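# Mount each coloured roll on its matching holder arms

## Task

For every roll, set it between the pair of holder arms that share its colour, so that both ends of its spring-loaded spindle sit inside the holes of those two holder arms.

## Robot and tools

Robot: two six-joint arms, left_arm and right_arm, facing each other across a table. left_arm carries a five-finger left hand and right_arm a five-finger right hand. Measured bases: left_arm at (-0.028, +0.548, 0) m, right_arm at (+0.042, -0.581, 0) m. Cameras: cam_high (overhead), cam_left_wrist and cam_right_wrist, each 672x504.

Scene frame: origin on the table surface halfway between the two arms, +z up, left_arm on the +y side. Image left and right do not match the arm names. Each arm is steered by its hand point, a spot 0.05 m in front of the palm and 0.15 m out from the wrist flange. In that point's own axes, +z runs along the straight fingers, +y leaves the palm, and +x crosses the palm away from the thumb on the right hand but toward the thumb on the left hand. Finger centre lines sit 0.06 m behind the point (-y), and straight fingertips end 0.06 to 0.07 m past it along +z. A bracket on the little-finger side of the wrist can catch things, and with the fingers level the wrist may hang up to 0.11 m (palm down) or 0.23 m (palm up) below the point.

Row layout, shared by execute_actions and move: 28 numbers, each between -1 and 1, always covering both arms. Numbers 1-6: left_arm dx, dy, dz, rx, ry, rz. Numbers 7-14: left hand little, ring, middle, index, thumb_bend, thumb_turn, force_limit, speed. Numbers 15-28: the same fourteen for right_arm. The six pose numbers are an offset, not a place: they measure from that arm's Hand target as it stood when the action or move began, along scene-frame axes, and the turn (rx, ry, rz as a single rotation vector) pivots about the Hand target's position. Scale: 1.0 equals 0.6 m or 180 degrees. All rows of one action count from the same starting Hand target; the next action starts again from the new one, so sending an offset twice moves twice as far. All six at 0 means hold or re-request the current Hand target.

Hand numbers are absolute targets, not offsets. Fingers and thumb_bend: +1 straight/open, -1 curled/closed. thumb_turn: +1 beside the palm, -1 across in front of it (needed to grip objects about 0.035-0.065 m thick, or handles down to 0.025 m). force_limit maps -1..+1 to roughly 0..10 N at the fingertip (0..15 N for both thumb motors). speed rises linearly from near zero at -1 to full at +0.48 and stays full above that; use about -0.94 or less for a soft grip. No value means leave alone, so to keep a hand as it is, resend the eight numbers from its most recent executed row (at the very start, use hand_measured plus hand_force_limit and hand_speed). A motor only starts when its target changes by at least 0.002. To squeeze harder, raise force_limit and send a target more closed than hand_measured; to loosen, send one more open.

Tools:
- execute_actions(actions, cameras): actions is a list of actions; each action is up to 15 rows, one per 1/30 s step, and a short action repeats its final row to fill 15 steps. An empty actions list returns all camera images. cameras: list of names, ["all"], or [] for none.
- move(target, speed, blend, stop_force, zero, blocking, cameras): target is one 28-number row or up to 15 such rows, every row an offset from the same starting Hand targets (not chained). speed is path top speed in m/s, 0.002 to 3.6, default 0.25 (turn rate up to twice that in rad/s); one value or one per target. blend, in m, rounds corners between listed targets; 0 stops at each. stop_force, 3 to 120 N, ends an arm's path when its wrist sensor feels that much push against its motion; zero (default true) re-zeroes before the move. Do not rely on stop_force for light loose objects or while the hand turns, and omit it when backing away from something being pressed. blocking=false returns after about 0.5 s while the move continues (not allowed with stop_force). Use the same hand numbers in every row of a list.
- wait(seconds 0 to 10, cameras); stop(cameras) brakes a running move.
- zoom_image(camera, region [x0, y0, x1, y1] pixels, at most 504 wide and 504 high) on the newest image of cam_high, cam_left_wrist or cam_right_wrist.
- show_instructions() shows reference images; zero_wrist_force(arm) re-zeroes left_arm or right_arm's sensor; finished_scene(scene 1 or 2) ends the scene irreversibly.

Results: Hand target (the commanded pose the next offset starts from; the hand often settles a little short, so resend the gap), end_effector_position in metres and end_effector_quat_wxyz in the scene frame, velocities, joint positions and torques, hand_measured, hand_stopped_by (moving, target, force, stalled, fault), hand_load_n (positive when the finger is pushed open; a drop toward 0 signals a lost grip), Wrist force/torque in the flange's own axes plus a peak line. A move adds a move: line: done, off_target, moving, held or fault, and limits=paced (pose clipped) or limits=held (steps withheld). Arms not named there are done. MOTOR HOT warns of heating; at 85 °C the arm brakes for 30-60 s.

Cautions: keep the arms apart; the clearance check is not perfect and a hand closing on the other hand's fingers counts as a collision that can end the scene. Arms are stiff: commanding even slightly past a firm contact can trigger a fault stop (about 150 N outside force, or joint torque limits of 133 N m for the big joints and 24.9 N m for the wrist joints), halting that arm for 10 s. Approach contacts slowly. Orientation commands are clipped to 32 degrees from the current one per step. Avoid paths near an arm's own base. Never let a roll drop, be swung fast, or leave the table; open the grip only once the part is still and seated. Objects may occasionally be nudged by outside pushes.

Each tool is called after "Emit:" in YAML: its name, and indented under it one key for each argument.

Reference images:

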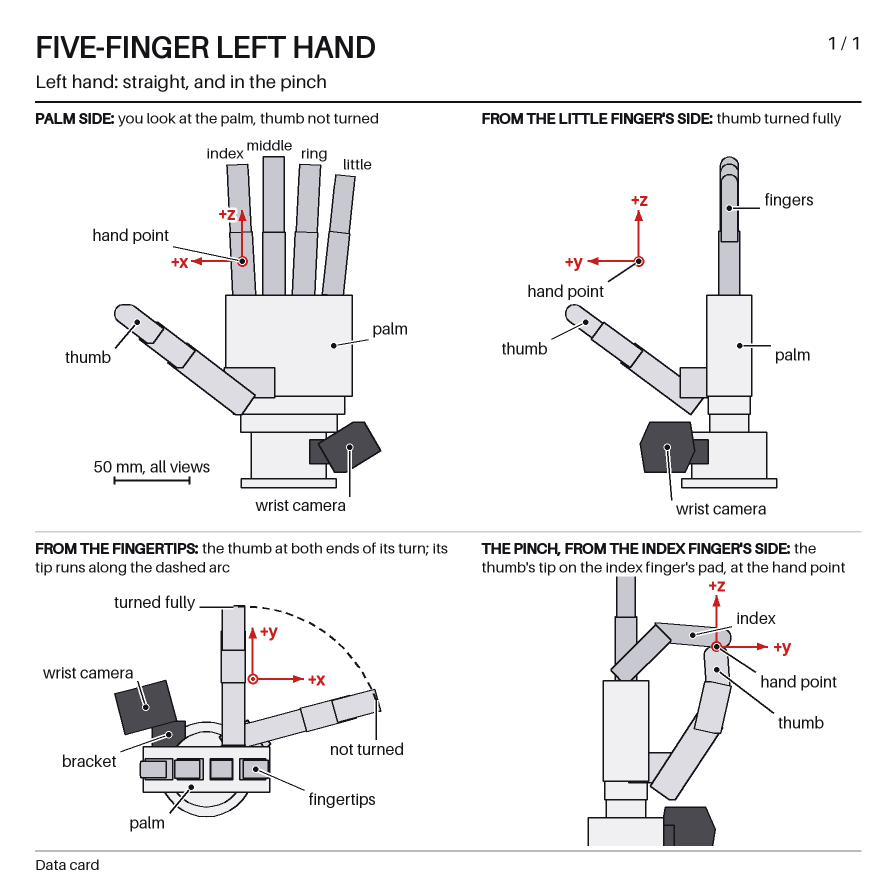

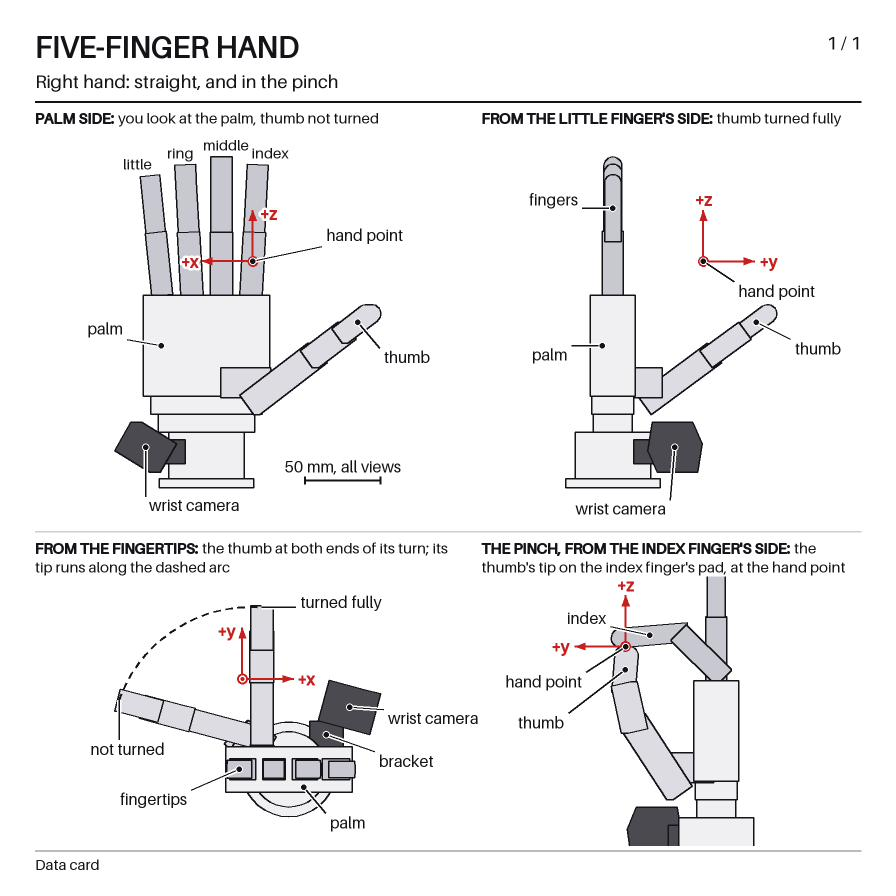

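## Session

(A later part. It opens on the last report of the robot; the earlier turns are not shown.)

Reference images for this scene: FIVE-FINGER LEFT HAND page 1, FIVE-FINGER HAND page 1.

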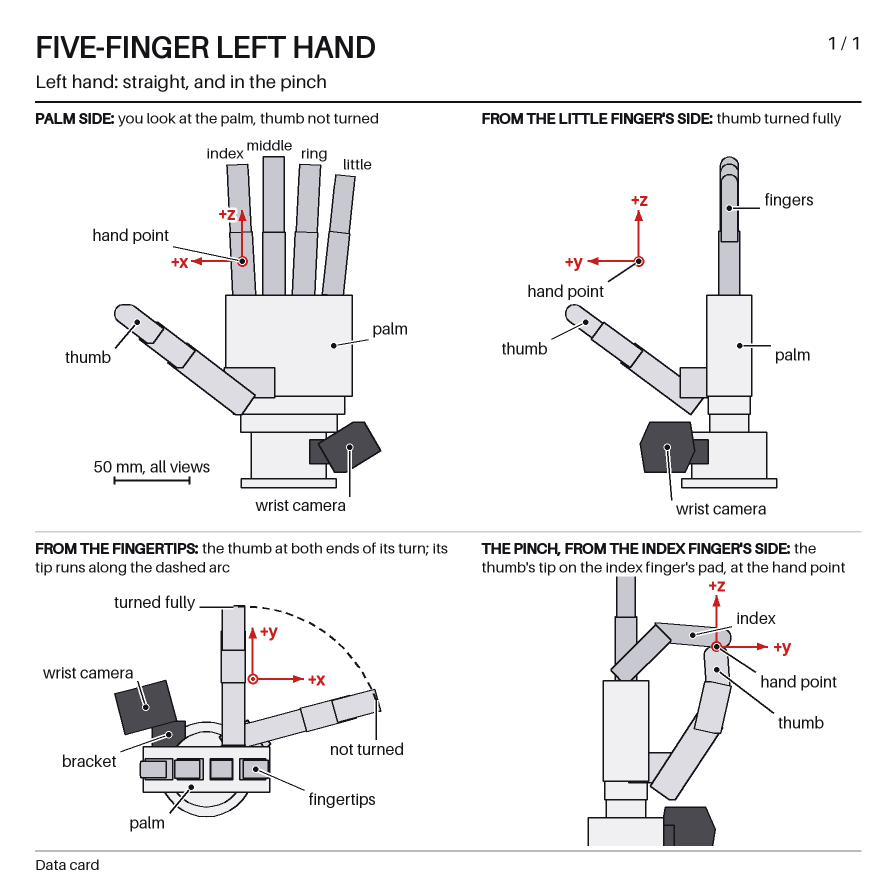

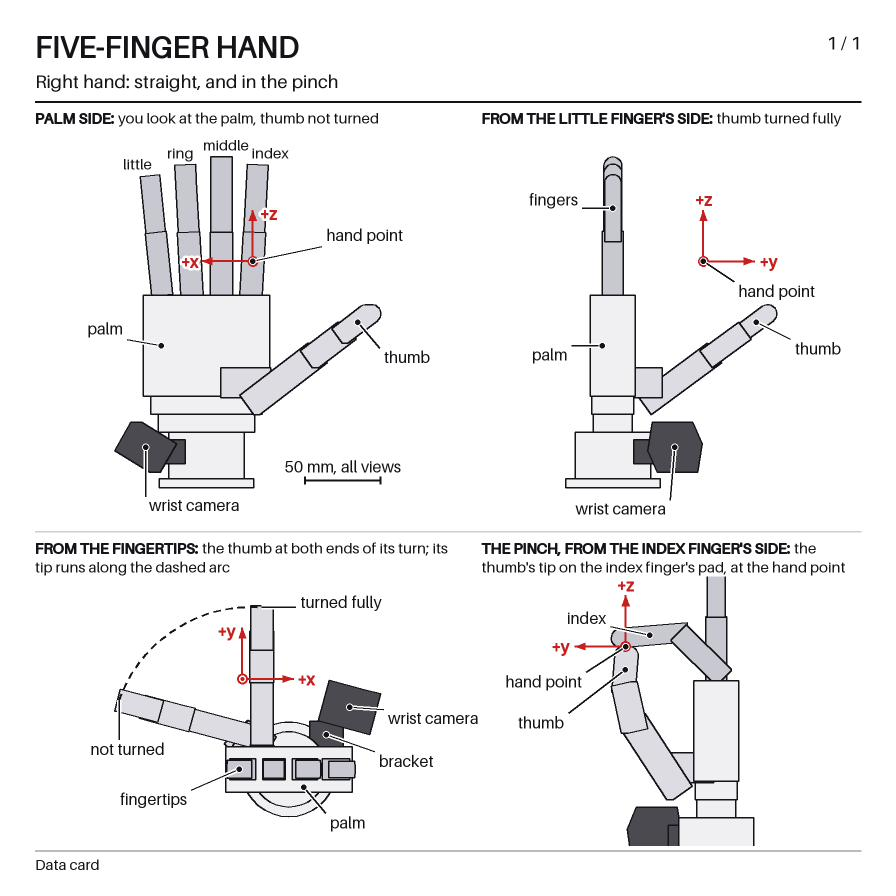

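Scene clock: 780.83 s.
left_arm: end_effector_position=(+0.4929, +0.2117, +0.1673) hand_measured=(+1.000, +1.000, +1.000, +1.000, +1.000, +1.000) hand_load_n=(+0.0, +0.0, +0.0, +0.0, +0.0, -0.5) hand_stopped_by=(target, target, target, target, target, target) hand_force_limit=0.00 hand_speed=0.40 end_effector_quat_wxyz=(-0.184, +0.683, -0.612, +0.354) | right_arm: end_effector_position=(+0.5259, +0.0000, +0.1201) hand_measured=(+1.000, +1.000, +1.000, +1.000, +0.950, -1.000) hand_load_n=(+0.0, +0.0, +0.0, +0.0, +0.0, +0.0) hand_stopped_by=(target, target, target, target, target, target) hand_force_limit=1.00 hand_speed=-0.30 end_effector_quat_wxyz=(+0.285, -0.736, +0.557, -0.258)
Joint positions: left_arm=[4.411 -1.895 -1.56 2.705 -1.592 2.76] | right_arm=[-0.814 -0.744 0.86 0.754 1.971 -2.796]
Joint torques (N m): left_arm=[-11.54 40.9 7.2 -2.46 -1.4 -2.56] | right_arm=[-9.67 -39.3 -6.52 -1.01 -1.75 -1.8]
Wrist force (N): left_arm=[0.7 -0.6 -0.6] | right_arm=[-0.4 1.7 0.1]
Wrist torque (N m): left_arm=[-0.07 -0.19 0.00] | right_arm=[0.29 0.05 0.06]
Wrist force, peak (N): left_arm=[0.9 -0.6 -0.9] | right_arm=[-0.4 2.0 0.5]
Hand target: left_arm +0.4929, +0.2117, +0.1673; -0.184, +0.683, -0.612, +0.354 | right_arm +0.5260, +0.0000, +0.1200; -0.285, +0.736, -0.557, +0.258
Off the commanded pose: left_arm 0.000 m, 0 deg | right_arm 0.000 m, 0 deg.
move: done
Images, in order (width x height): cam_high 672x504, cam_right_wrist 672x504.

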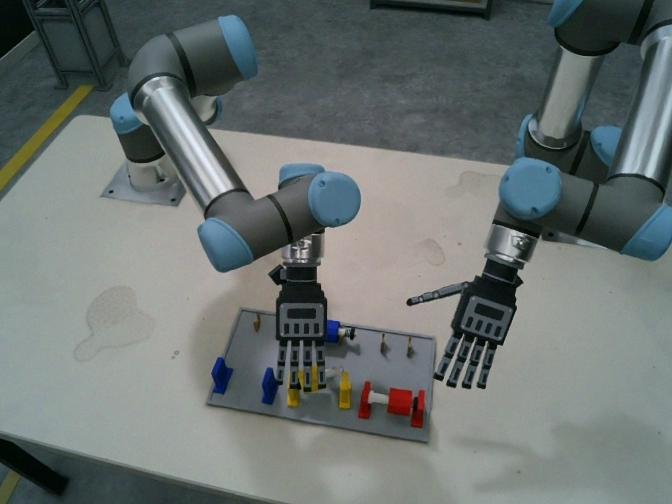

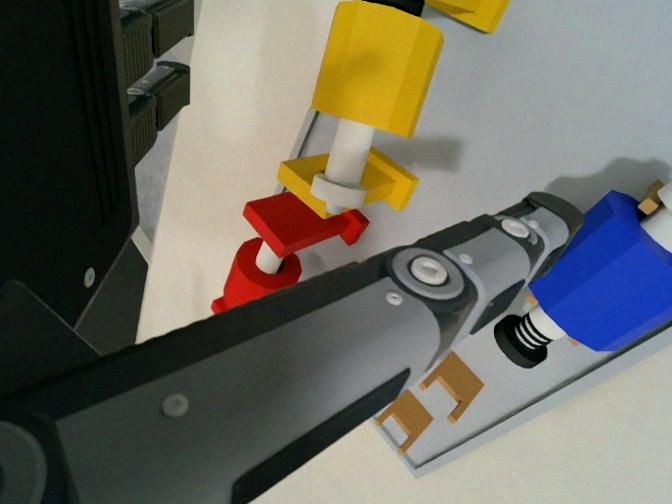

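Emit:
move:
  target: [0,0,0,0,0,0,1,1,1,1,1,1,0,0.4,0.0808,0.010,-0.0817,0,0,0,1,1,1,1,0.95,-1,1.0,-0.3]
  speed: 0.05
  stop_force: 3
  cameras: ["cam_high","cam_right_wrist"]

Emit:
zoom_image:
  camera: "cam_high"
  region: [280, 345, 370, 415]

Scene clock: 784.30 s.
left_arm: end_effector_position=(+0.4929, +0.2117, +0.1673) hand_measured=(+1.000, +1.000, +1.000, +1.000, +1.000, +1.000) hand_load_n=(+0.0, +0.0, +0.0, +0.0, -0.5, +0.0) hand_stopped_by=(target, target, target, target, target, target) hand_force_limit=0.00 hand_speed=0.40 end_effector_quat_wxyz=(-0.184, +0.683, -0.612, +0.354) | right_arm: end_effector_position=(+0.5744, +0.0060, +0.0709) hand_measured=(+1.000, +1.000, +1.000, +1.000, +0.950, -1.000) hand_load_n=(+0.0, +0.0, -0.5, +0.0, +0.0, +0.0) hand_stopped_by=(target, target, target, target, target, target) hand_force_limit=1.00 hand_speed=-0.30 end_effector_quat_wxyz=(+0.285, -0.736, +0.557, -0.258)
Joint positions: left_arm=[4.411 -1.895 -1.56 2.705 -1.592 2.76] | right_arm=[-0.858 -0.618 0.75 0.724 1.943 -2.832]
Joint torques (N m): left_arm=[-11.3 39.42 10.15 -2.52 -1.25 -2.54] | right_arm=[-9.12 -42.98 -34.39 2.51 -2 -1.72]
Wrist force (N): left_arm=[0.7 -0.7 -0.9] | right_arm=[-0.2 1.9 -0.6]
Wrist torque (N m): left_arm=[-0.07 -0.19 0.00] | right_arm=[0.31 0.04 0.07]
Wrist force, peak (N): left_arm=[0.9 -0.8 -0.8] | right_arm=[-0.6 2.0 -0.1]
Hand target: left_arm +0.4929, +0.2117, +0.1673; -0.184, +0.683, -0.612, +0.354 | right_arm +0.5744, +0.0060, +0.0709; -0.285, +0.736, -0.557, +0.258
Off the commanded pose: left_arm 0.000 m, 0 deg | right_arm 0.000 m, 0 deg.
move: done
Images, in order (width x height): cam_high 672x504, cam_right_wrist 672x504.

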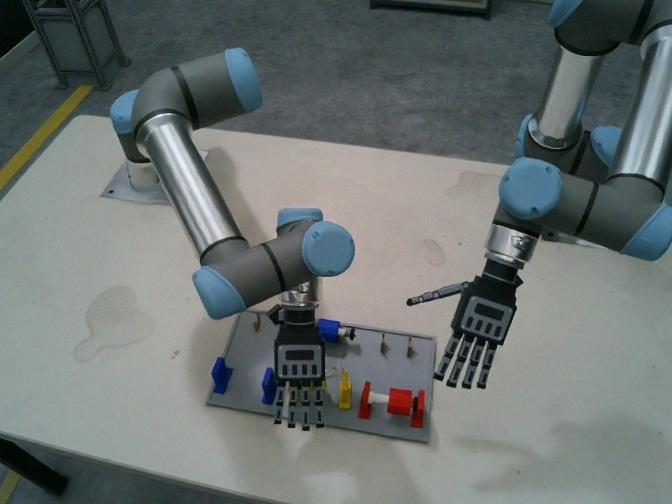

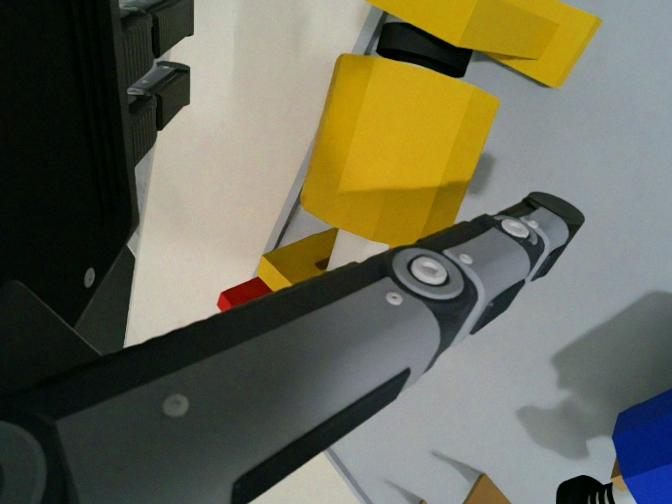

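Scaled by 5.600 from the camera's 672x504 image, which has a finer 960x720 frame.

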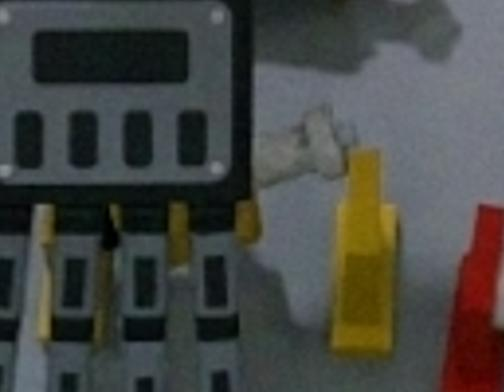

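Emit:
move:
  target: [0,0,0,0,0,0,1,1,1,1,1,1,0,0.4,0.0045,0,0.0045,0,0,0,1,1,0.3,0.3,0.92,-1,1.0,-0.3]
  speed: 0.02
  cameras: ["cam_right_wrist"]

Scene clock: 785.40 s.
left_arm: end_effector_position=(+0.4929, +0.2117, +0.1673) hand_measured=(+1.000, +1.000, +1.000, +1.000, +1.000, +1.000) hand_load_n=(+0.0, +0.0, +0.0, +0.0, +0.0, -0.5) hand_stopped_by=(target, target, target, target, target, target) hand_force_limit=0.00 hand_speed=0.40 end_effector_quat_wxyz=(-0.184, +0.683, -0.612, +0.354) | right_arm: end_effector_position=(+0.5771, +0.0060, +0.0736) hand_measured=(+1.000, +1.000, +0.300, +0.300, +0.920, -1.000) hand_load_n=(+0.0, +0.0, +0.0, +0.5, +0.5, +0.0) hand_stopped_by=(target, target, target, target, target, target) hand_force_limit=1.00 hand_speed=-0.30 end_effector_quat_wxyz=(+0.285, -0.736, +0.557, -0.258)
Joint positions: left_arm=[4.411 -1.895 -1.56 2.705 -1.592 2.76] | right_arm=[-0.861 -0.613 0.735 0.734 1.941 -2.834]
Joint torques (N m): left_arm=[-11.5 39.84 11.26 -2.45 -1.56 -2.57] | right_arm=[-9 -44.62 -35.59 2.19 -1.69 -1.57]
Wrist force (N): left_arm=[0.7 -0.7 -0.8] | right_arm=[-0.4 1.5 -0.3]
Wrist torque (N m): left_arm=[-0.08 -0.19 0.00] | right_arm=[0.24 0.04 0.04]
Wrist force, peak (N): left_arm=[0.9 -0.6 -0.8] | right_arm=[-0.7 1.8 -0.7]
Hand target: left_arm +0.4929, +0.2117, +0.1673; -0.184, +0.683, -0.612, +0.354 | right_arm +0.5771, +0.0060, +0.0736; -0.285, +0.736, -0.557, +0.258
Off the commanded pose: left_arm 0.000 m, 0 deg | right_arm 0.000 m, 0 deg.
move: done
Images, in order (width x height): cam_right_wrist 672x504.

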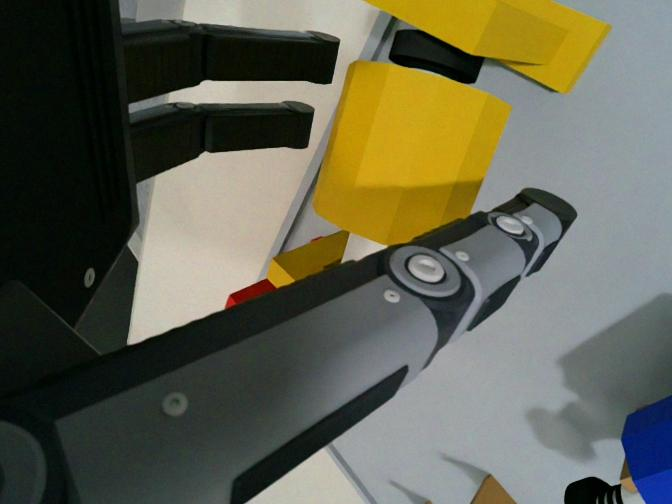

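Emit:
move:
  target: [0,0,0,0,0,0,1,1,1,1,1,1,0,0.4,0,0,0,0,0,0,1,1,-0.6,-0.6,-0.3,-1,0.6,-0.92]
  speed: 0.02
  cameras: ["cam_right_wrist","cam_high"]

Emit:
zoom_image:
  camera: "cam_high"
  region: [310, 355, 370, 405]

Scene clock: 787.63 s.
left_arm: end_effector_position=(+0.4929, +0.2117, +0.1673) hand_measured=(+1.000, +1.000, +1.000, +1.000, +1.000, +1.000) hand_load_n=(+0.0, +0.0, +0.0, +0.0, -0.5, -0.5) hand_stopped_by=(target, target, target, target, target, target) hand_force_limit=0.00 hand_speed=0.40 end_effector_quat_wxyz=(-0.184, +0.683, -0.612, +0.354) | right_arm: end_effector_position=(+0.5772, +0.0060, +0.0737) hand_measured=(+1.000, +1.000, +0.056, -0.040, +0.714, -1.000) hand_load_n=(-0.5, +0.0, +4.0, +9.5, +11.0, +0.0) hand_stopped_by=(target, target, force, force, force, target) hand_force_limit=0.60 hand_speed=-0.92 end_effector_quat_wxyz=(+0.285, -0.736, +0.557, -0.258)
Joint positions: left_arm=[4.411 -1.895 -1.56 2.705 -1.592 2.76] | right_arm=[-0.861 -0.613 0.735 0.734 1.941 -2.834]
Joint torques (N m): left_arm=[-11.56 39.41 11.83 -2.58 -1.54 -2.48] | right_arm=[7.41 -43.56 -23.65 2.36 -1.79 -1.4]
Wrist force (N): left_arm=[0.6 -0.7 -0.6] | right_arm=[-0.8 -0.5 1.0]
Wrist torque (N m): left_arm=[-0.08 -0.17 0.00] | right_arm=[0.24 0.05 0.01]
Wrist force, peak (N): left_arm=[0.8 -0.8 -0.8] | right_arm=[-2.5 -5.4 5.7]
Hand target: left_arm +0.4929, +0.2117, +0.1673; -0.184, +0.683, -0.612, +0.354 | right_arm +0.5771, +0.0060, +0.0736; -0.285, +0.736, -0.557, +0.258
Off the commanded pose: left_arm 0.000 m, 0 deg | right_arm 0.000 m, 0 deg.
move: done
Images, in order (width x height): cam_high 672x504, cam_right_wrist 672x504.

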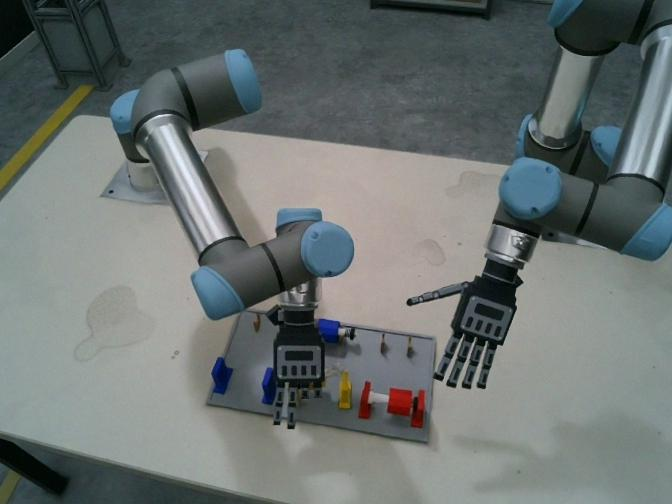

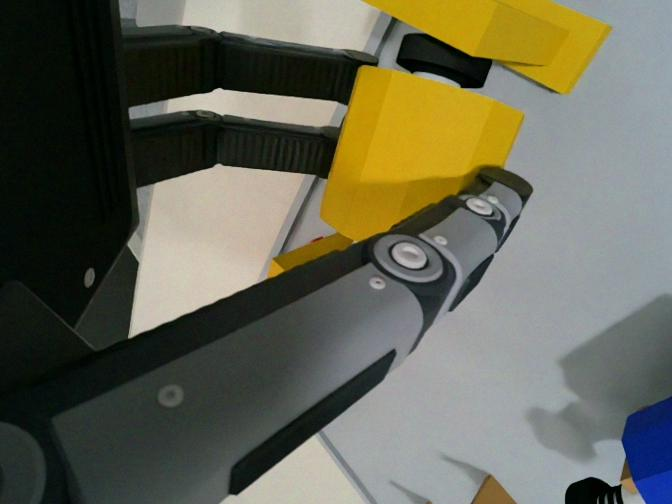

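Scaled by 8.400 from the camera's 672x504 image, which has a finer 960x720 frame.

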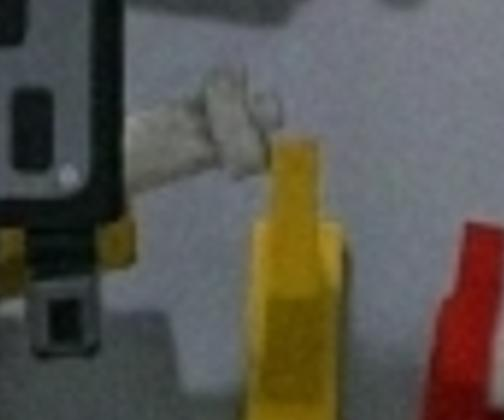

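Emit:
move:
  target: [0,0,0,0,0,0,1,1,1,1,1,1,0,0.4,0,0,0,0,0,0,1,1,-0.65,-0.65,-0.32,-1,1.0,-0.92]
  speed: 0.02
  cameras: []

Emit:
move:
  target: [0,0,0,0,0,0,1,1,1,1,1,1,0,0.4,0.0002,-0.0008,0.003,0.0109,0.0021,0,1,1,-0.65,-0.65,-0.32,-1,1.0,-0.92]
  speed: 0.02
  cameras: ["cam_high"]

Emit:
zoom_image:
  camera: "cam_high"
  region: [310, 355, 370, 405]

Scene clock: 790.30 s.
left_arm: end_effector_position=(+0.4929, +0.2117, +0.1673) hand_measured=(+1.000, +1.000, +1.000, +1.000, +1.000, +1.000) hand_load_n=(+0.0, +0.0, +0.0, +0.0, +0.0, +0.0) hand_stopped_by=(target, target, target, target, target, target) hand_force_limit=0.00 hand_speed=0.40 end_effector_quat_wxyz=(-0.184, +0.683, -0.612, +0.354) | right_arm: end_effector_position=(+0.5771, +0.0060, +0.0736) hand_measured=(+1.000, +1.000, +0.044, -0.040, +0.704, -1.000) hand_load_n=(+0.0, +0.0, +11.5, +10.0, +14.5, +0.5) hand_stopped_by=(target, target, force, force, force, target) hand_force_limit=1.00 hand_speed=-0.92 end_effector_quat_wxyz=(+0.285, -0.736, +0.557, -0.258)
Joint positions: left_arm=[4.411 -1.895 -1.56 2.705 -1.592 2.76] | right_arm=[-0.861 -0.613 0.735 0.734 1.941 -2.834]
Joint torques (N m): left_arm=[-10.72 38.73 13.13 -2.42 -1.38 -2.43] | right_arm=[13.71 -44.69 -5.71 2.15 -1.35 -1.32]
Wrist force (N): left_arm=[0.8 -0.5 -0.7] | right_arm=[-0.8 -2.6 3.2]
Wrist torque (N m): left_arm=[-0.06 -0.19 0.00] | right_arm=[0.22 -0.02 -0.06]
Wrist force, peak (N): left_arm=[0.9 -0.9 -1.0] | right_arm=[-0.2 -2.8 4.5]
Hand target: left_arm +0.4929, +0.2117, +0.1673; -0.184, +0.683, -0.612, +0.354 | right_arm +0.5771, +0.0060, +0.0736; -0.285, +0.736, -0.557, +0.258
Off the commanded pose: left_arm 0.000 m, 0 deg | right_arm 0.000 m, 0 deg.
move: done
No camera images: "cameras" was empty.

Scene clock: 791.53 s.
left_arm: end_effector_position=(+0.4929, +0.2117, +0.1673) hand_measured=(+1.000, +1.000, +1.000, +1.000, +1.000, +1.000) hand_load_n=(+0.0, +0.0, +0.0, +0.0, +0.0, +0.0) hand_stopped_by=(target, target, target, target, target, target) hand_force_limit=0.00 hand_speed=0.40 end_effector_quat_wxyz=(-0.184, +0.683, -0.612, +0.354) | right_arm: end_effector_position=(+0.5773, +0.0055, +0.0754) hand_measured=(+1.000, +1.000, +0.044, -0.040, +0.704, -1.000) hand_load_n=(+0.0, +0.0, +10.0, +10.5, +14.0, +0.5) hand_stopped_by=(target, target, force, force, force, target) hand_force_limit=1.00 hand_speed=-0.92 end_effector_quat_wxyz=(+0.296, -0.732, +0.563, -0.246)
Joint positions: left_arm=[4.411 -1.895 -1.56 2.705 -1.592 2.76] | right_arm=[-0.871 -0.636 0.772 0.706 1.911 -2.822]
Joint torques (N m): left_arm=[-11.36 38.14 13.97 -2.5 -1.4 -2.51] | right_arm=[-7.64 -61.47 -6.16 0.68 -2.18 1.65]
Wrist force (N): left_arm=[0.6 -0.8 -0.7] | right_arm=[0.1 -0.3 4.3]
Wrist torque (N m): left_arm=[-0.10 -0.16 -0.01] | right_arm=[0.31 -0.07 -0.15]
Wrist force, peak (N): left_arm=[0.8 -0.6 -0.9] | right_arm=[-0.8 -5.8 2.9]
Hand target: left_arm +0.4929, +0.2117, +0.1673; -0.184, +0.683, -0.612, +0.354 | right_arm +0.5773, +0.0055, +0.0754; -0.296, +0.732, -0.563, +0.246
Off the commanded pose: left_arm 0.000 m, 0 deg | right_arm 0.000 m, 0 deg.
move: done
Images, in order (width x height): cam_high 672x504.

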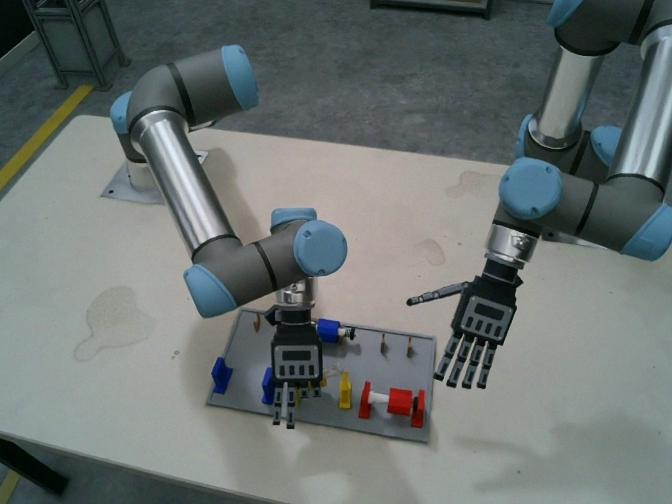

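Scaled by 8.400 from the camera's 672x504 image, which has a finer 960x720 frame.

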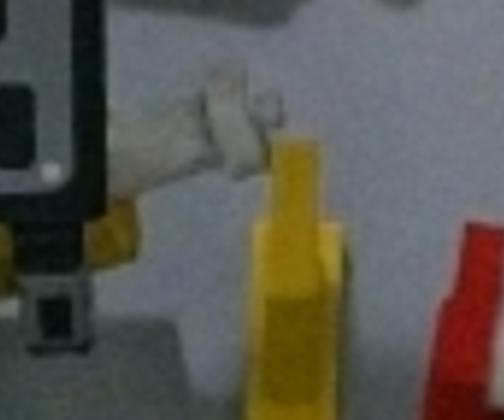

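Emit:
move:
  target: [0,0,0,0,0,0,1,1,1,1,1,1,0,0.4,0.0046,-0.0002,0,0,0,-0.018,1,1,-0.65,-0.65,-0.32,-1,1.0,-0.92]
  speed: 0.02
  cameras: ["cam_high"]

Emit:
zoom_image:
  camera: "cam_high"
  region: [310, 355, 370, 405]

Emit:
move:
  target: [0,0,0,0,0,0,1,1,1,1,1,1,0,0.4,0.0046,-0.0002,0,0,0,-0.018,1,1,-0.65,-0.65,-0.32,-1,1.0,-0.92]
  speed: 0.02
  cameras: ["cam_high","cam_right_wrist"]

Emit:
zoom_image:
  camera: "cam_high"
  region: [310, 355, 370, 405]

Scene clock: 793.60 s.
left_arm: end_effector_position=(+0.4929, +0.2117, +0.1673) hand_measured=(+1.000, +1.000, +1.000, +1.000, +1.000, +1.000) hand_load_n=(+0.0, +0.0, +0.0, +0.0, +0.0, -0.5) hand_stopped_by=(target, target, target, target, target, target) hand_force_limit=0.00 hand_speed=0.40 end_effector_quat_wxyz=(-0.184, +0.683, -0.612, +0.354) | right_arm: end_effector_position=(+0.5800, +0.0054, +0.0754) hand_measured=(+1.000, +1.000, +0.044, -0.040, +0.704, -1.000) hand_load_n=(+0.0, +0.0, +2.5, +5.5, +10.5, -1.0) hand_stopped_by=(target, target, force, force, force, target) hand_force_limit=1.00 hand_speed=-0.92 end_effector_quat_wxyz=(+0.289, -0.715, +0.583, -0.254)
Joint positions: left_arm=[4.411 -1.895 -1.56 2.705 -1.592 2.76] | right_arm=[-0.863 -0.612 0.732 0.742 1.954 -2.77]
Joint torques (N m): left_arm=[-11.16 37.29 15.42 -2.51 -1.24 -2.37] | right_arm=[11.36 -43.7 -34.02 1.96 3 1.92]
Wrist force (N): left_arm=[0.8 -0.4 -0.7] | right_arm=[-0.1 3.5 -2.8]
Wrist torque (N m): left_arm=[-0.04 -0.21 0.00] | right_arm=[0.29 0.04 -0.13]
Wrist force, peak (N): left_arm=[0.8 -0.7 -0.9] | right_arm=[-0.1 -0.3 4.6]
Hand target: left_arm +0.4929, +0.2117, +0.1673; -0.184, +0.683, -0.612, +0.354 | right_arm +0.5800, +0.0054, +0.0754; -0.289, +0.715, -0.583, +0.254
Off the commanded pose: left_arm 0.000 m, 0 deg | right_arm 0.000 m, 0 deg.
move: done
Images, in order (width x height): cam_high 672x504.

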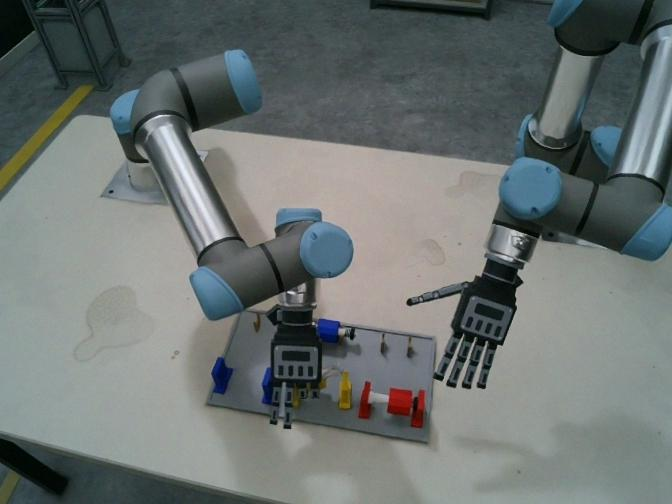

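Scaled by 8.400 from the camera's 672x504 image, which has a finer 960x720 frame.

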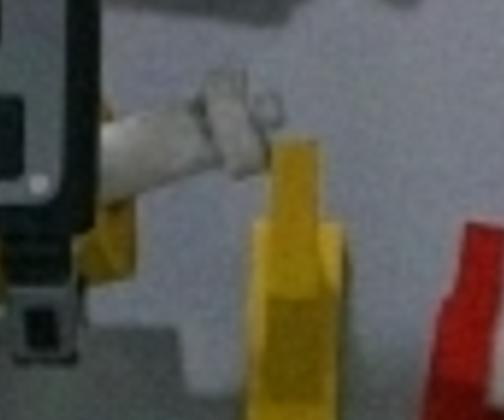

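Scene clock: 795.37 s.
left_arm: end_effector_position=(+0.4929, +0.2117, +0.1673) hand_measured=(+1.000, +1.000, +1.000, +1.000, +1.000, +1.000) hand_load_n=(+0.0, +0.0, +0.0, +0.0, +0.0, +0.0) hand_stopped_by=(target, target, target, target, target, target) hand_force_limit=0.00 hand_speed=0.40 end_effector_quat_wxyz=(-0.184, +0.683, -0.612, +0.354) | right_arm: end_effector_position=(+0.5828, +0.0052, +0.0754) hand_measured=(+1.000, +1.000, +0.044, -0.042, +0.704, -1.000) hand_load_n=(+0.0, +0.0, +3.5, +2.0, +13.0, -6.5) hand_stopped_by=(target, target, force, force, force, target) hand_force_limit=1.00 hand_speed=-0.92 end_effector_quat_wxyz=(+0.282, -0.699, +0.603, -0.262)
Joint positions: left_arm=[4.411 -1.895 -1.56 2.705 -1.592 2.76] | right_arm=[-0.855 -0.586 0.685 0.783 1.995 -2.716]
Joint torques (N m): left_arm=[-11.22 37.02 16.43 -2.51 -1.22 -2.42] | right_arm=[10.99 -41.24 -34.02 0.21 2.77 2]
Wrist force (N): left_arm=[1.0 -0.4 -0.7] | right_arm=[3.4 5.4 -7.9]
Wrist torque (N m): left_arm=[-0.04 -0.23 0.01] | right_arm=[0.22 -0.12 -0.26]
Wrist force, peak (N): left_arm=[0.6 -0.7 -1.0] | right_arm=[3.4 5.4 -7.9]
Hand target: left_arm +0.4929, +0.2117, +0.1673; -0.184, +0.683, -0.612, +0.354 | right_arm +0.5828, +0.0053, +0.0754; -0.282, +0.699, -0.603, +0.263
Off the commanded pose: left_arm 0.000 m, 0 deg | right_arm 0.000 m, 0 deg.
move: done
Images, in order (width x height): cam_high 672x504, cam_right_wrist 672x504.

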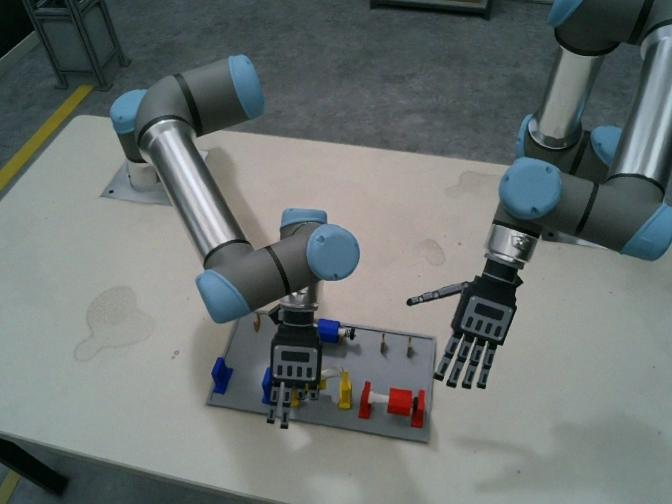

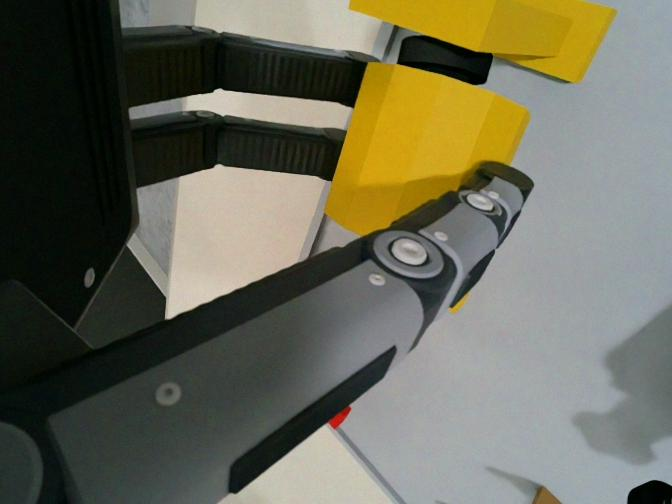

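Scaled by 8.400 from the camera's 672x504 image, which has a finer 960x720 frame.

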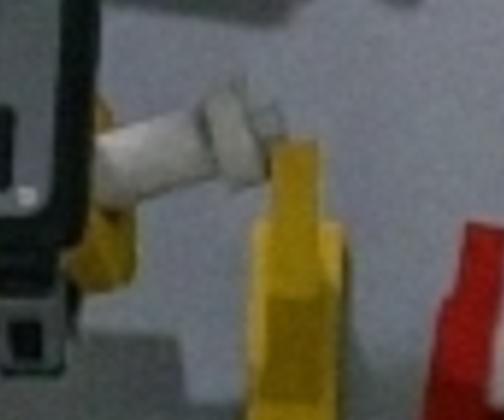

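Emit:
move:
  target: [0,0,0,0,0,0,1,1,1,1,1,1,0,0.4,-0.006,0.0003,0,0,0,0.024,1,1,-0.65,-0.65,-0.32,-1,1.0,-0.92]
  speed: 0.03
  cameras: ["cam_high"]

Scene clock: 797.33 s.
left_arm: end_effector_position=(+0.4929, +0.2117, +0.1673) hand_measured=(+1.000, +1.000, +1.000, +1.000, +1.000, +1.000) hand_load_n=(+0.0, +0.0, +0.0, -0.5, +0.0, +0.0) hand_stopped_by=(target, target, target, target, target, target) hand_force_limit=0.00 hand_speed=0.40 end_effector_quat_wxyz=(-0.184, +0.683, -0.612, +0.354) | right_arm: end_effector_position=(+0.5792, +0.0054, +0.0754) hand_measured=(+1.000, +1.000, +0.044, -0.040, +0.704, -1.000) hand_load_n=(+0.0, +0.0, +5.5, +8.0, +8.5, -1.0) hand_stopped_by=(target, target, force, force, force, target) hand_force_limit=1.00 hand_speed=-0.92 end_effector_quat_wxyz=(+0.291, -0.721, +0.577, -0.252)
Joint positions: left_arm=[4.411 -1.895 -1.56 2.705 -1.592 2.76] | right_arm=[-0.866 -0.62 0.745 0.73 1.94 -2.787]
Joint torques (N m): left_arm=[-11.54 35.94 18.05 -2.44 -1.45 -2.41] | right_arm=[-5.69 -58.63 -4.49 0.22 -3.09 -0.98]
Wrist force (N): left_arm=[0.7 -0.6 -0.7] | right_arm=[1.3 -3.1 1.7]
Wrist torque (N m): left_arm=[-0.06 -0.18 -0.01] | right_arm=[0.21 0.00 -0.09]
Wrist force, peak (N): left_arm=[0.9 -0.8 -0.8] | right_arm=[3.4 5.3 -8.1]
Hand target: left_arm +0.4929, +0.2117, +0.1673; -0.184, +0.683, -0.612, +0.354 | right_arm +0.5792, +0.0054, +0.0754; -0.291, +0.721, -0.576, +0.252
Off the commanded pose: left_arm 0.000 m, 0 deg | right_arm 0.000 m, 0 deg.
move: done
Images, in order (width x height): cam_high 672x504.

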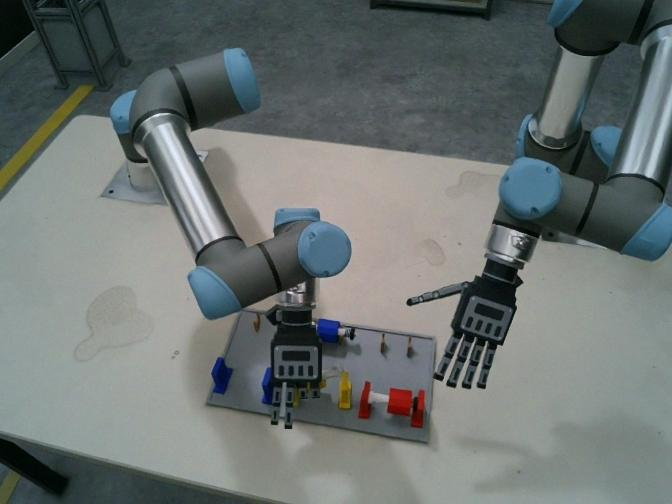

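Emit:
move:
  target: [0,0,0,0,0,0,1,1,1,1,1,1,0,0.4,0.0004,-0.0019,0.0047,0.0191,0.0039,0,1,1,-0.65,-0.65,-0.32,-1,1.0,-0.92]
  speed: 0.03
  cameras: ["cam_high"]

Emit:
zoom_image:
  camera: "cam_high"
  region: [310, 355, 370, 405]

Emit:
move:
  target: [0,0,0,0,0,0,1,1,1,1,1,1,0,0.4,0.0004,-0.0019,0.0047,0.0191,0.0039,0,1,1,-0.65,-0.65,-0.32,-1,1.0,-0.92]
  speed: 0.03
  cameras: ["cam_high","cam_right_wrist"]

Emit:
zoom_image:
  camera: "cam_high"
  region: [310, 355, 370, 405]

Scene clock: 799.00 s.
left_arm: end_effector_position=(+0.4929, +0.2117, +0.1673) hand_measured=(+1.000, +1.000, +1.000, +1.000, +1.000, +1.000) hand_load_n=(+0.0, +0.0, +0.0, +0.0, +0.0, -0.5) hand_stopped_by=(target, target, target, target, target, target) hand_force_limit=0.00 hand_speed=0.40 end_effector_quat_wxyz=(-0.184, +0.683, -0.612, +0.354) | right_arm: end_effector_position=(+0.5794, +0.0043, +0.0783) hand_measured=(+1.000, +1.000, +0.044, -0.040, +0.704, -1.000) hand_load_n=(+0.0, -0.5, +4.0, +7.5, +8.0, -0.5) hand_stopped_by=(target, target, force, force, force, target) hand_force_limit=1.00 hand_speed=-0.92 end_effector_quat_wxyz=(+0.309, -0.713, +0.585, -0.230)
Joint positions: left_arm=[4.411 -1.895 -1.56 2.705 -1.592 2.76] | right_arm=[-0.885 -0.658 0.81 0.681 1.887 -2.765]
Joint torques (N m): left_arm=[-11.63 35.22 19.43 -2.38 -1.38 -2.4] | right_arm=[-9.13 -59.15 -4.96 -0.33 -2.22 1.6]
Wrist force (N): left_arm=[0.6 -0.6 -0.6] | right_arm=[-0.3 -0.1 2.8]
Wrist torque (N m): left_arm=[-0.08 -0.17 -0.01] | right_arm=[0.27 0.01 -0.21]
Wrist force, peak (N): left_arm=[1.0 -0.6 -0.8] | right_arm=[1.1 -3.4 1.8]
Hand target: left_arm +0.4929, +0.2117, +0.1673; -0.184, +0.683, -0.612, +0.354 | right_arm +0.5794, +0.0043, +0.0783; -0.309, +0.713, -0.585, +0.230
Off the commanded pose: left_arm 0.000 m, 0 deg | right_arm 0.000 m, 0 deg.
move: done
Images, in order (width x height): cam_high 672x504.

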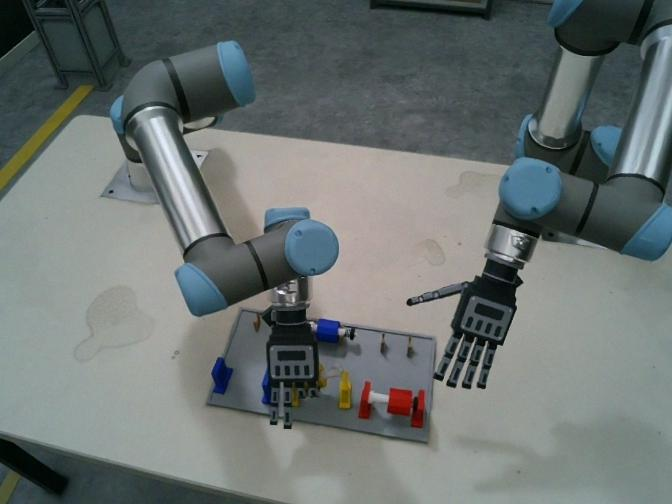

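Scaled by 8.400 from the camera's 672x504 image, which has a finer 960x720 frame.

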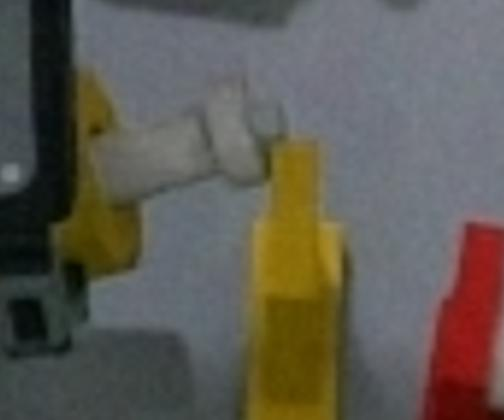

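Scene clock: 800.40 s.
left_arm: end_effector_position=(+0.4929, +0.2117, +0.1673) hand_measured=(+1.000, +1.000, +1.000, +1.000, +1.000, +1.000) hand_load_n=(+0.0, +0.0, +0.0, +0.0, +0.0, +0.0) hand_stopped_by=(target, target, target, target, target, target) hand_force_limit=0.00 hand_speed=0.40 end_effector_quat_wxyz=(-0.184, +0.683, -0.612, +0.354) | right_arm: end_effector_position=(+0.5797, +0.0032, +0.0811) hand_measured=(+1.000, +1.000, +0.044, -0.042, +0.702, -1.000) hand_load_n=(+0.0, +0.0, +2.5, +4.0, +4.0, -0.5) hand_stopped_by=(target, target, force, force, force, target) hand_force_limit=1.00 hand_speed=-0.92 end_effector_quat_wxyz=(+0.327, -0.705, +0.594, -0.208)
Joint positions: left_arm=[4.411 -1.895 -1.56 2.705 -1.592 2.76] | right_arm=[-0.905 -0.693 0.87 0.633 1.834 -2.741]
Joint torques (N m): left_arm=[-11.19 35.08 19.34 -2.51 -1.25 -2.42] | right_arm=[-8.62 -58.75 -5.74 -0.16 -2.11 1.82]
Wrist force (N): left_arm=[0.7 -0.6 -0.7] | right_arm=[0.0 0.9 2.2]
Wrist torque (N m): left_arm=[-0.06 -0.18 0.00] | right_arm=[0.25 -0.03 -0.17]
Wrist force, peak (N): left_arm=[0.9 -0.6 -0.9] | right_arm=[-0.2 0.4 3.4]
Hand target: left_arm +0.4929, +0.2117, +0.1673; -0.184, +0.683, -0.612, +0.354 | right_arm +0.5797, +0.0032, +0.0811; -0.327, +0.705, -0.594, +0.208
Off the commanded pose: left_arm 0.000 m, 0 deg | right_arm 0.000 m, 0 deg.
move: done
Images, in order (width x height): cam_high 672x504, cam_right_wrist 672x504.

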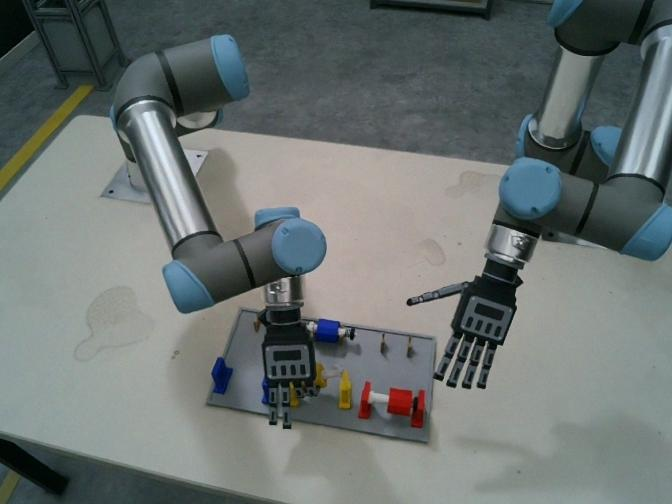

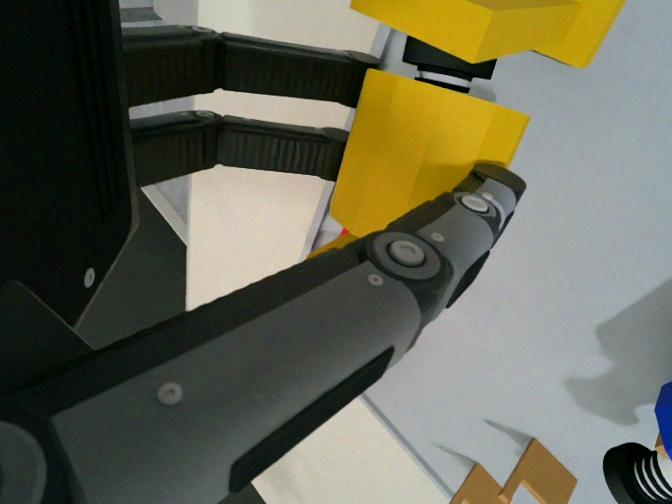

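Scaled by 8.400 from the camera's 672x504 image, which has a finer 960x720 frame.

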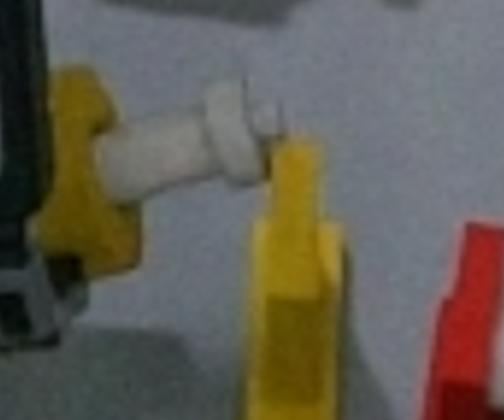

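Emit:
move:
  target: [0,0,0,0,0,0,1,1,1,1,1,1,0,0.4,0,0,0,0,0,0,1,1,-0.7,-0.7,-0.36,-1,1.0,-0.92]
  speed: 0.03
  cameras: ["cam_left_wrist","cam_right_wrist"]

Emit:
zoom_image:
  camera: "cam_left_wrist"
  region: [220, 200, 420, 350]

Emit:
zoom_image:
  camera: "cam_right_wrist"
  region: [320, 0, 560, 240]

Scene clock: 801.13 s.
left_arm: end_effector_position=(+0.4929, +0.2117, +0.1673) hand_measured=(+1.000, +1.000, +1.000, +1.000, +1.000, +1.000) hand_load_n=(+0.0, +0.0, +0.0, +0.0, -0.5, +0.0) hand_stopped_by=(target, target, target, target, target, target) hand_force_limit=0.00 hand_speed=0.40 end_effector_quat_wxyz=(-0.184, +0.683, -0.612, +0.354) | right_arm: end_effector_position=(+0.5797, +0.0031, +0.0811) hand_measured=(+1.000, +1.000, +0.024, -0.064, +0.678, -1.000) hand_load_n=(+0.0, +0.0, +10.5, +11.0, +14.5, -0.5) hand_stopped_by=(target, target, force, force, force, target) hand_force_limit=1.00 hand_speed=-0.92 end_effector_quat_wxyz=(+0.327, -0.705, +0.594, -0.208)
Joint positions: left_arm=[4.411 -1.895 -1.56 2.705 -1.592 2.76] | right_arm=[-0.905 -0.693 0.87 0.633 1.834 -2.741]
Joint torques (N m): left_arm=[-11.49 34.85 20.3 -2.65 -1.41 -2.35] | right_arm=[-2.23 -55.75 -3.37 3.58 -2.24 1.07]
Wrist force (N): left_arm=[0.7 -0.6 -0.6] | right_arm=[-0.3 -3.5 4.1]
Wrist torque (N m): left_arm=[-0.08 -0.18 0.00] | right_arm=[0.23 -0.08 -0.27]
Wrist force, peak (N): left_arm=[0.8 -0.8 -0.8] | right_arm=[-0.4 -5.0 6.6]
Hand target: left_arm +0.4929, +0.2117, +0.1673; -0.184, +0.683, -0.612, +0.354 | right_arm +0.5797, +0.0032, +0.0811; -0.327, +0.705, -0.594, +0.208
Off the commanded pose: left_arm 0.000 m, 0 deg | right_arm 0.000 m, 0 deg.
move: done
Images, in order (width x height): cam_left_wrist 672x504, cam_right_wrist 672x504.

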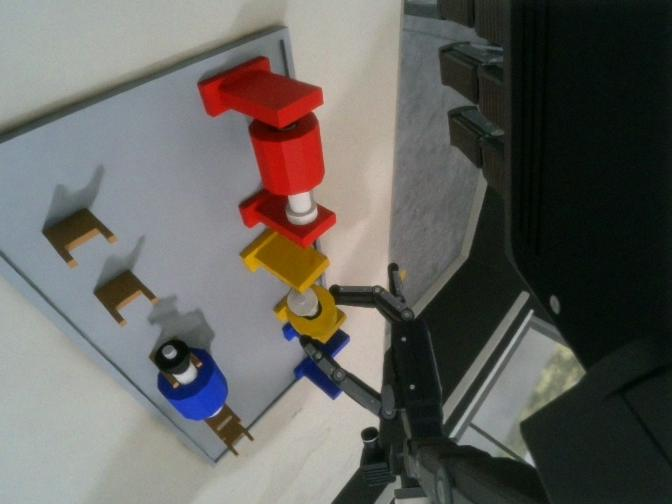

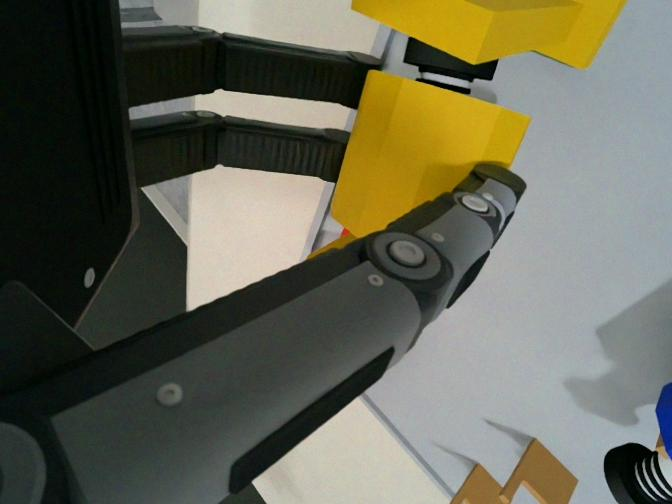

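Scaled by 2.520 from the camera's 672x504 image, which has a finer 960x720 frame.

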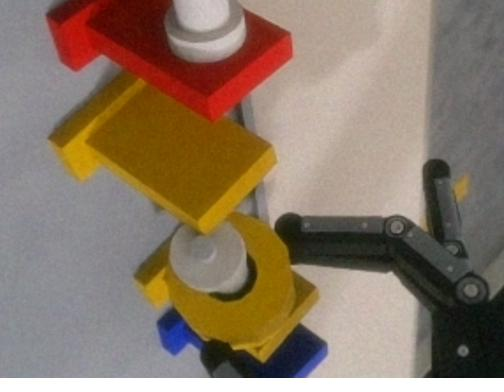

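Scaled by 2.100 from the camera's 672x504 image, which has a finer 960x720 frame.

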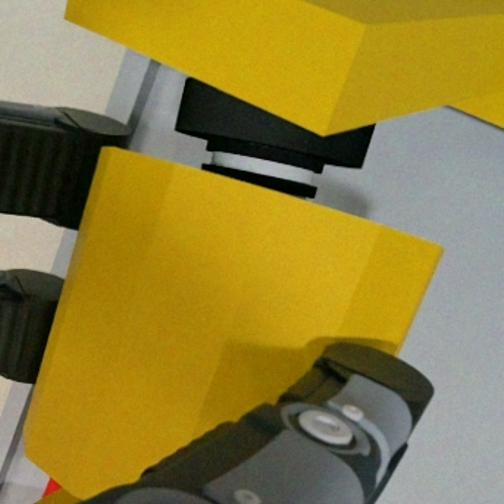

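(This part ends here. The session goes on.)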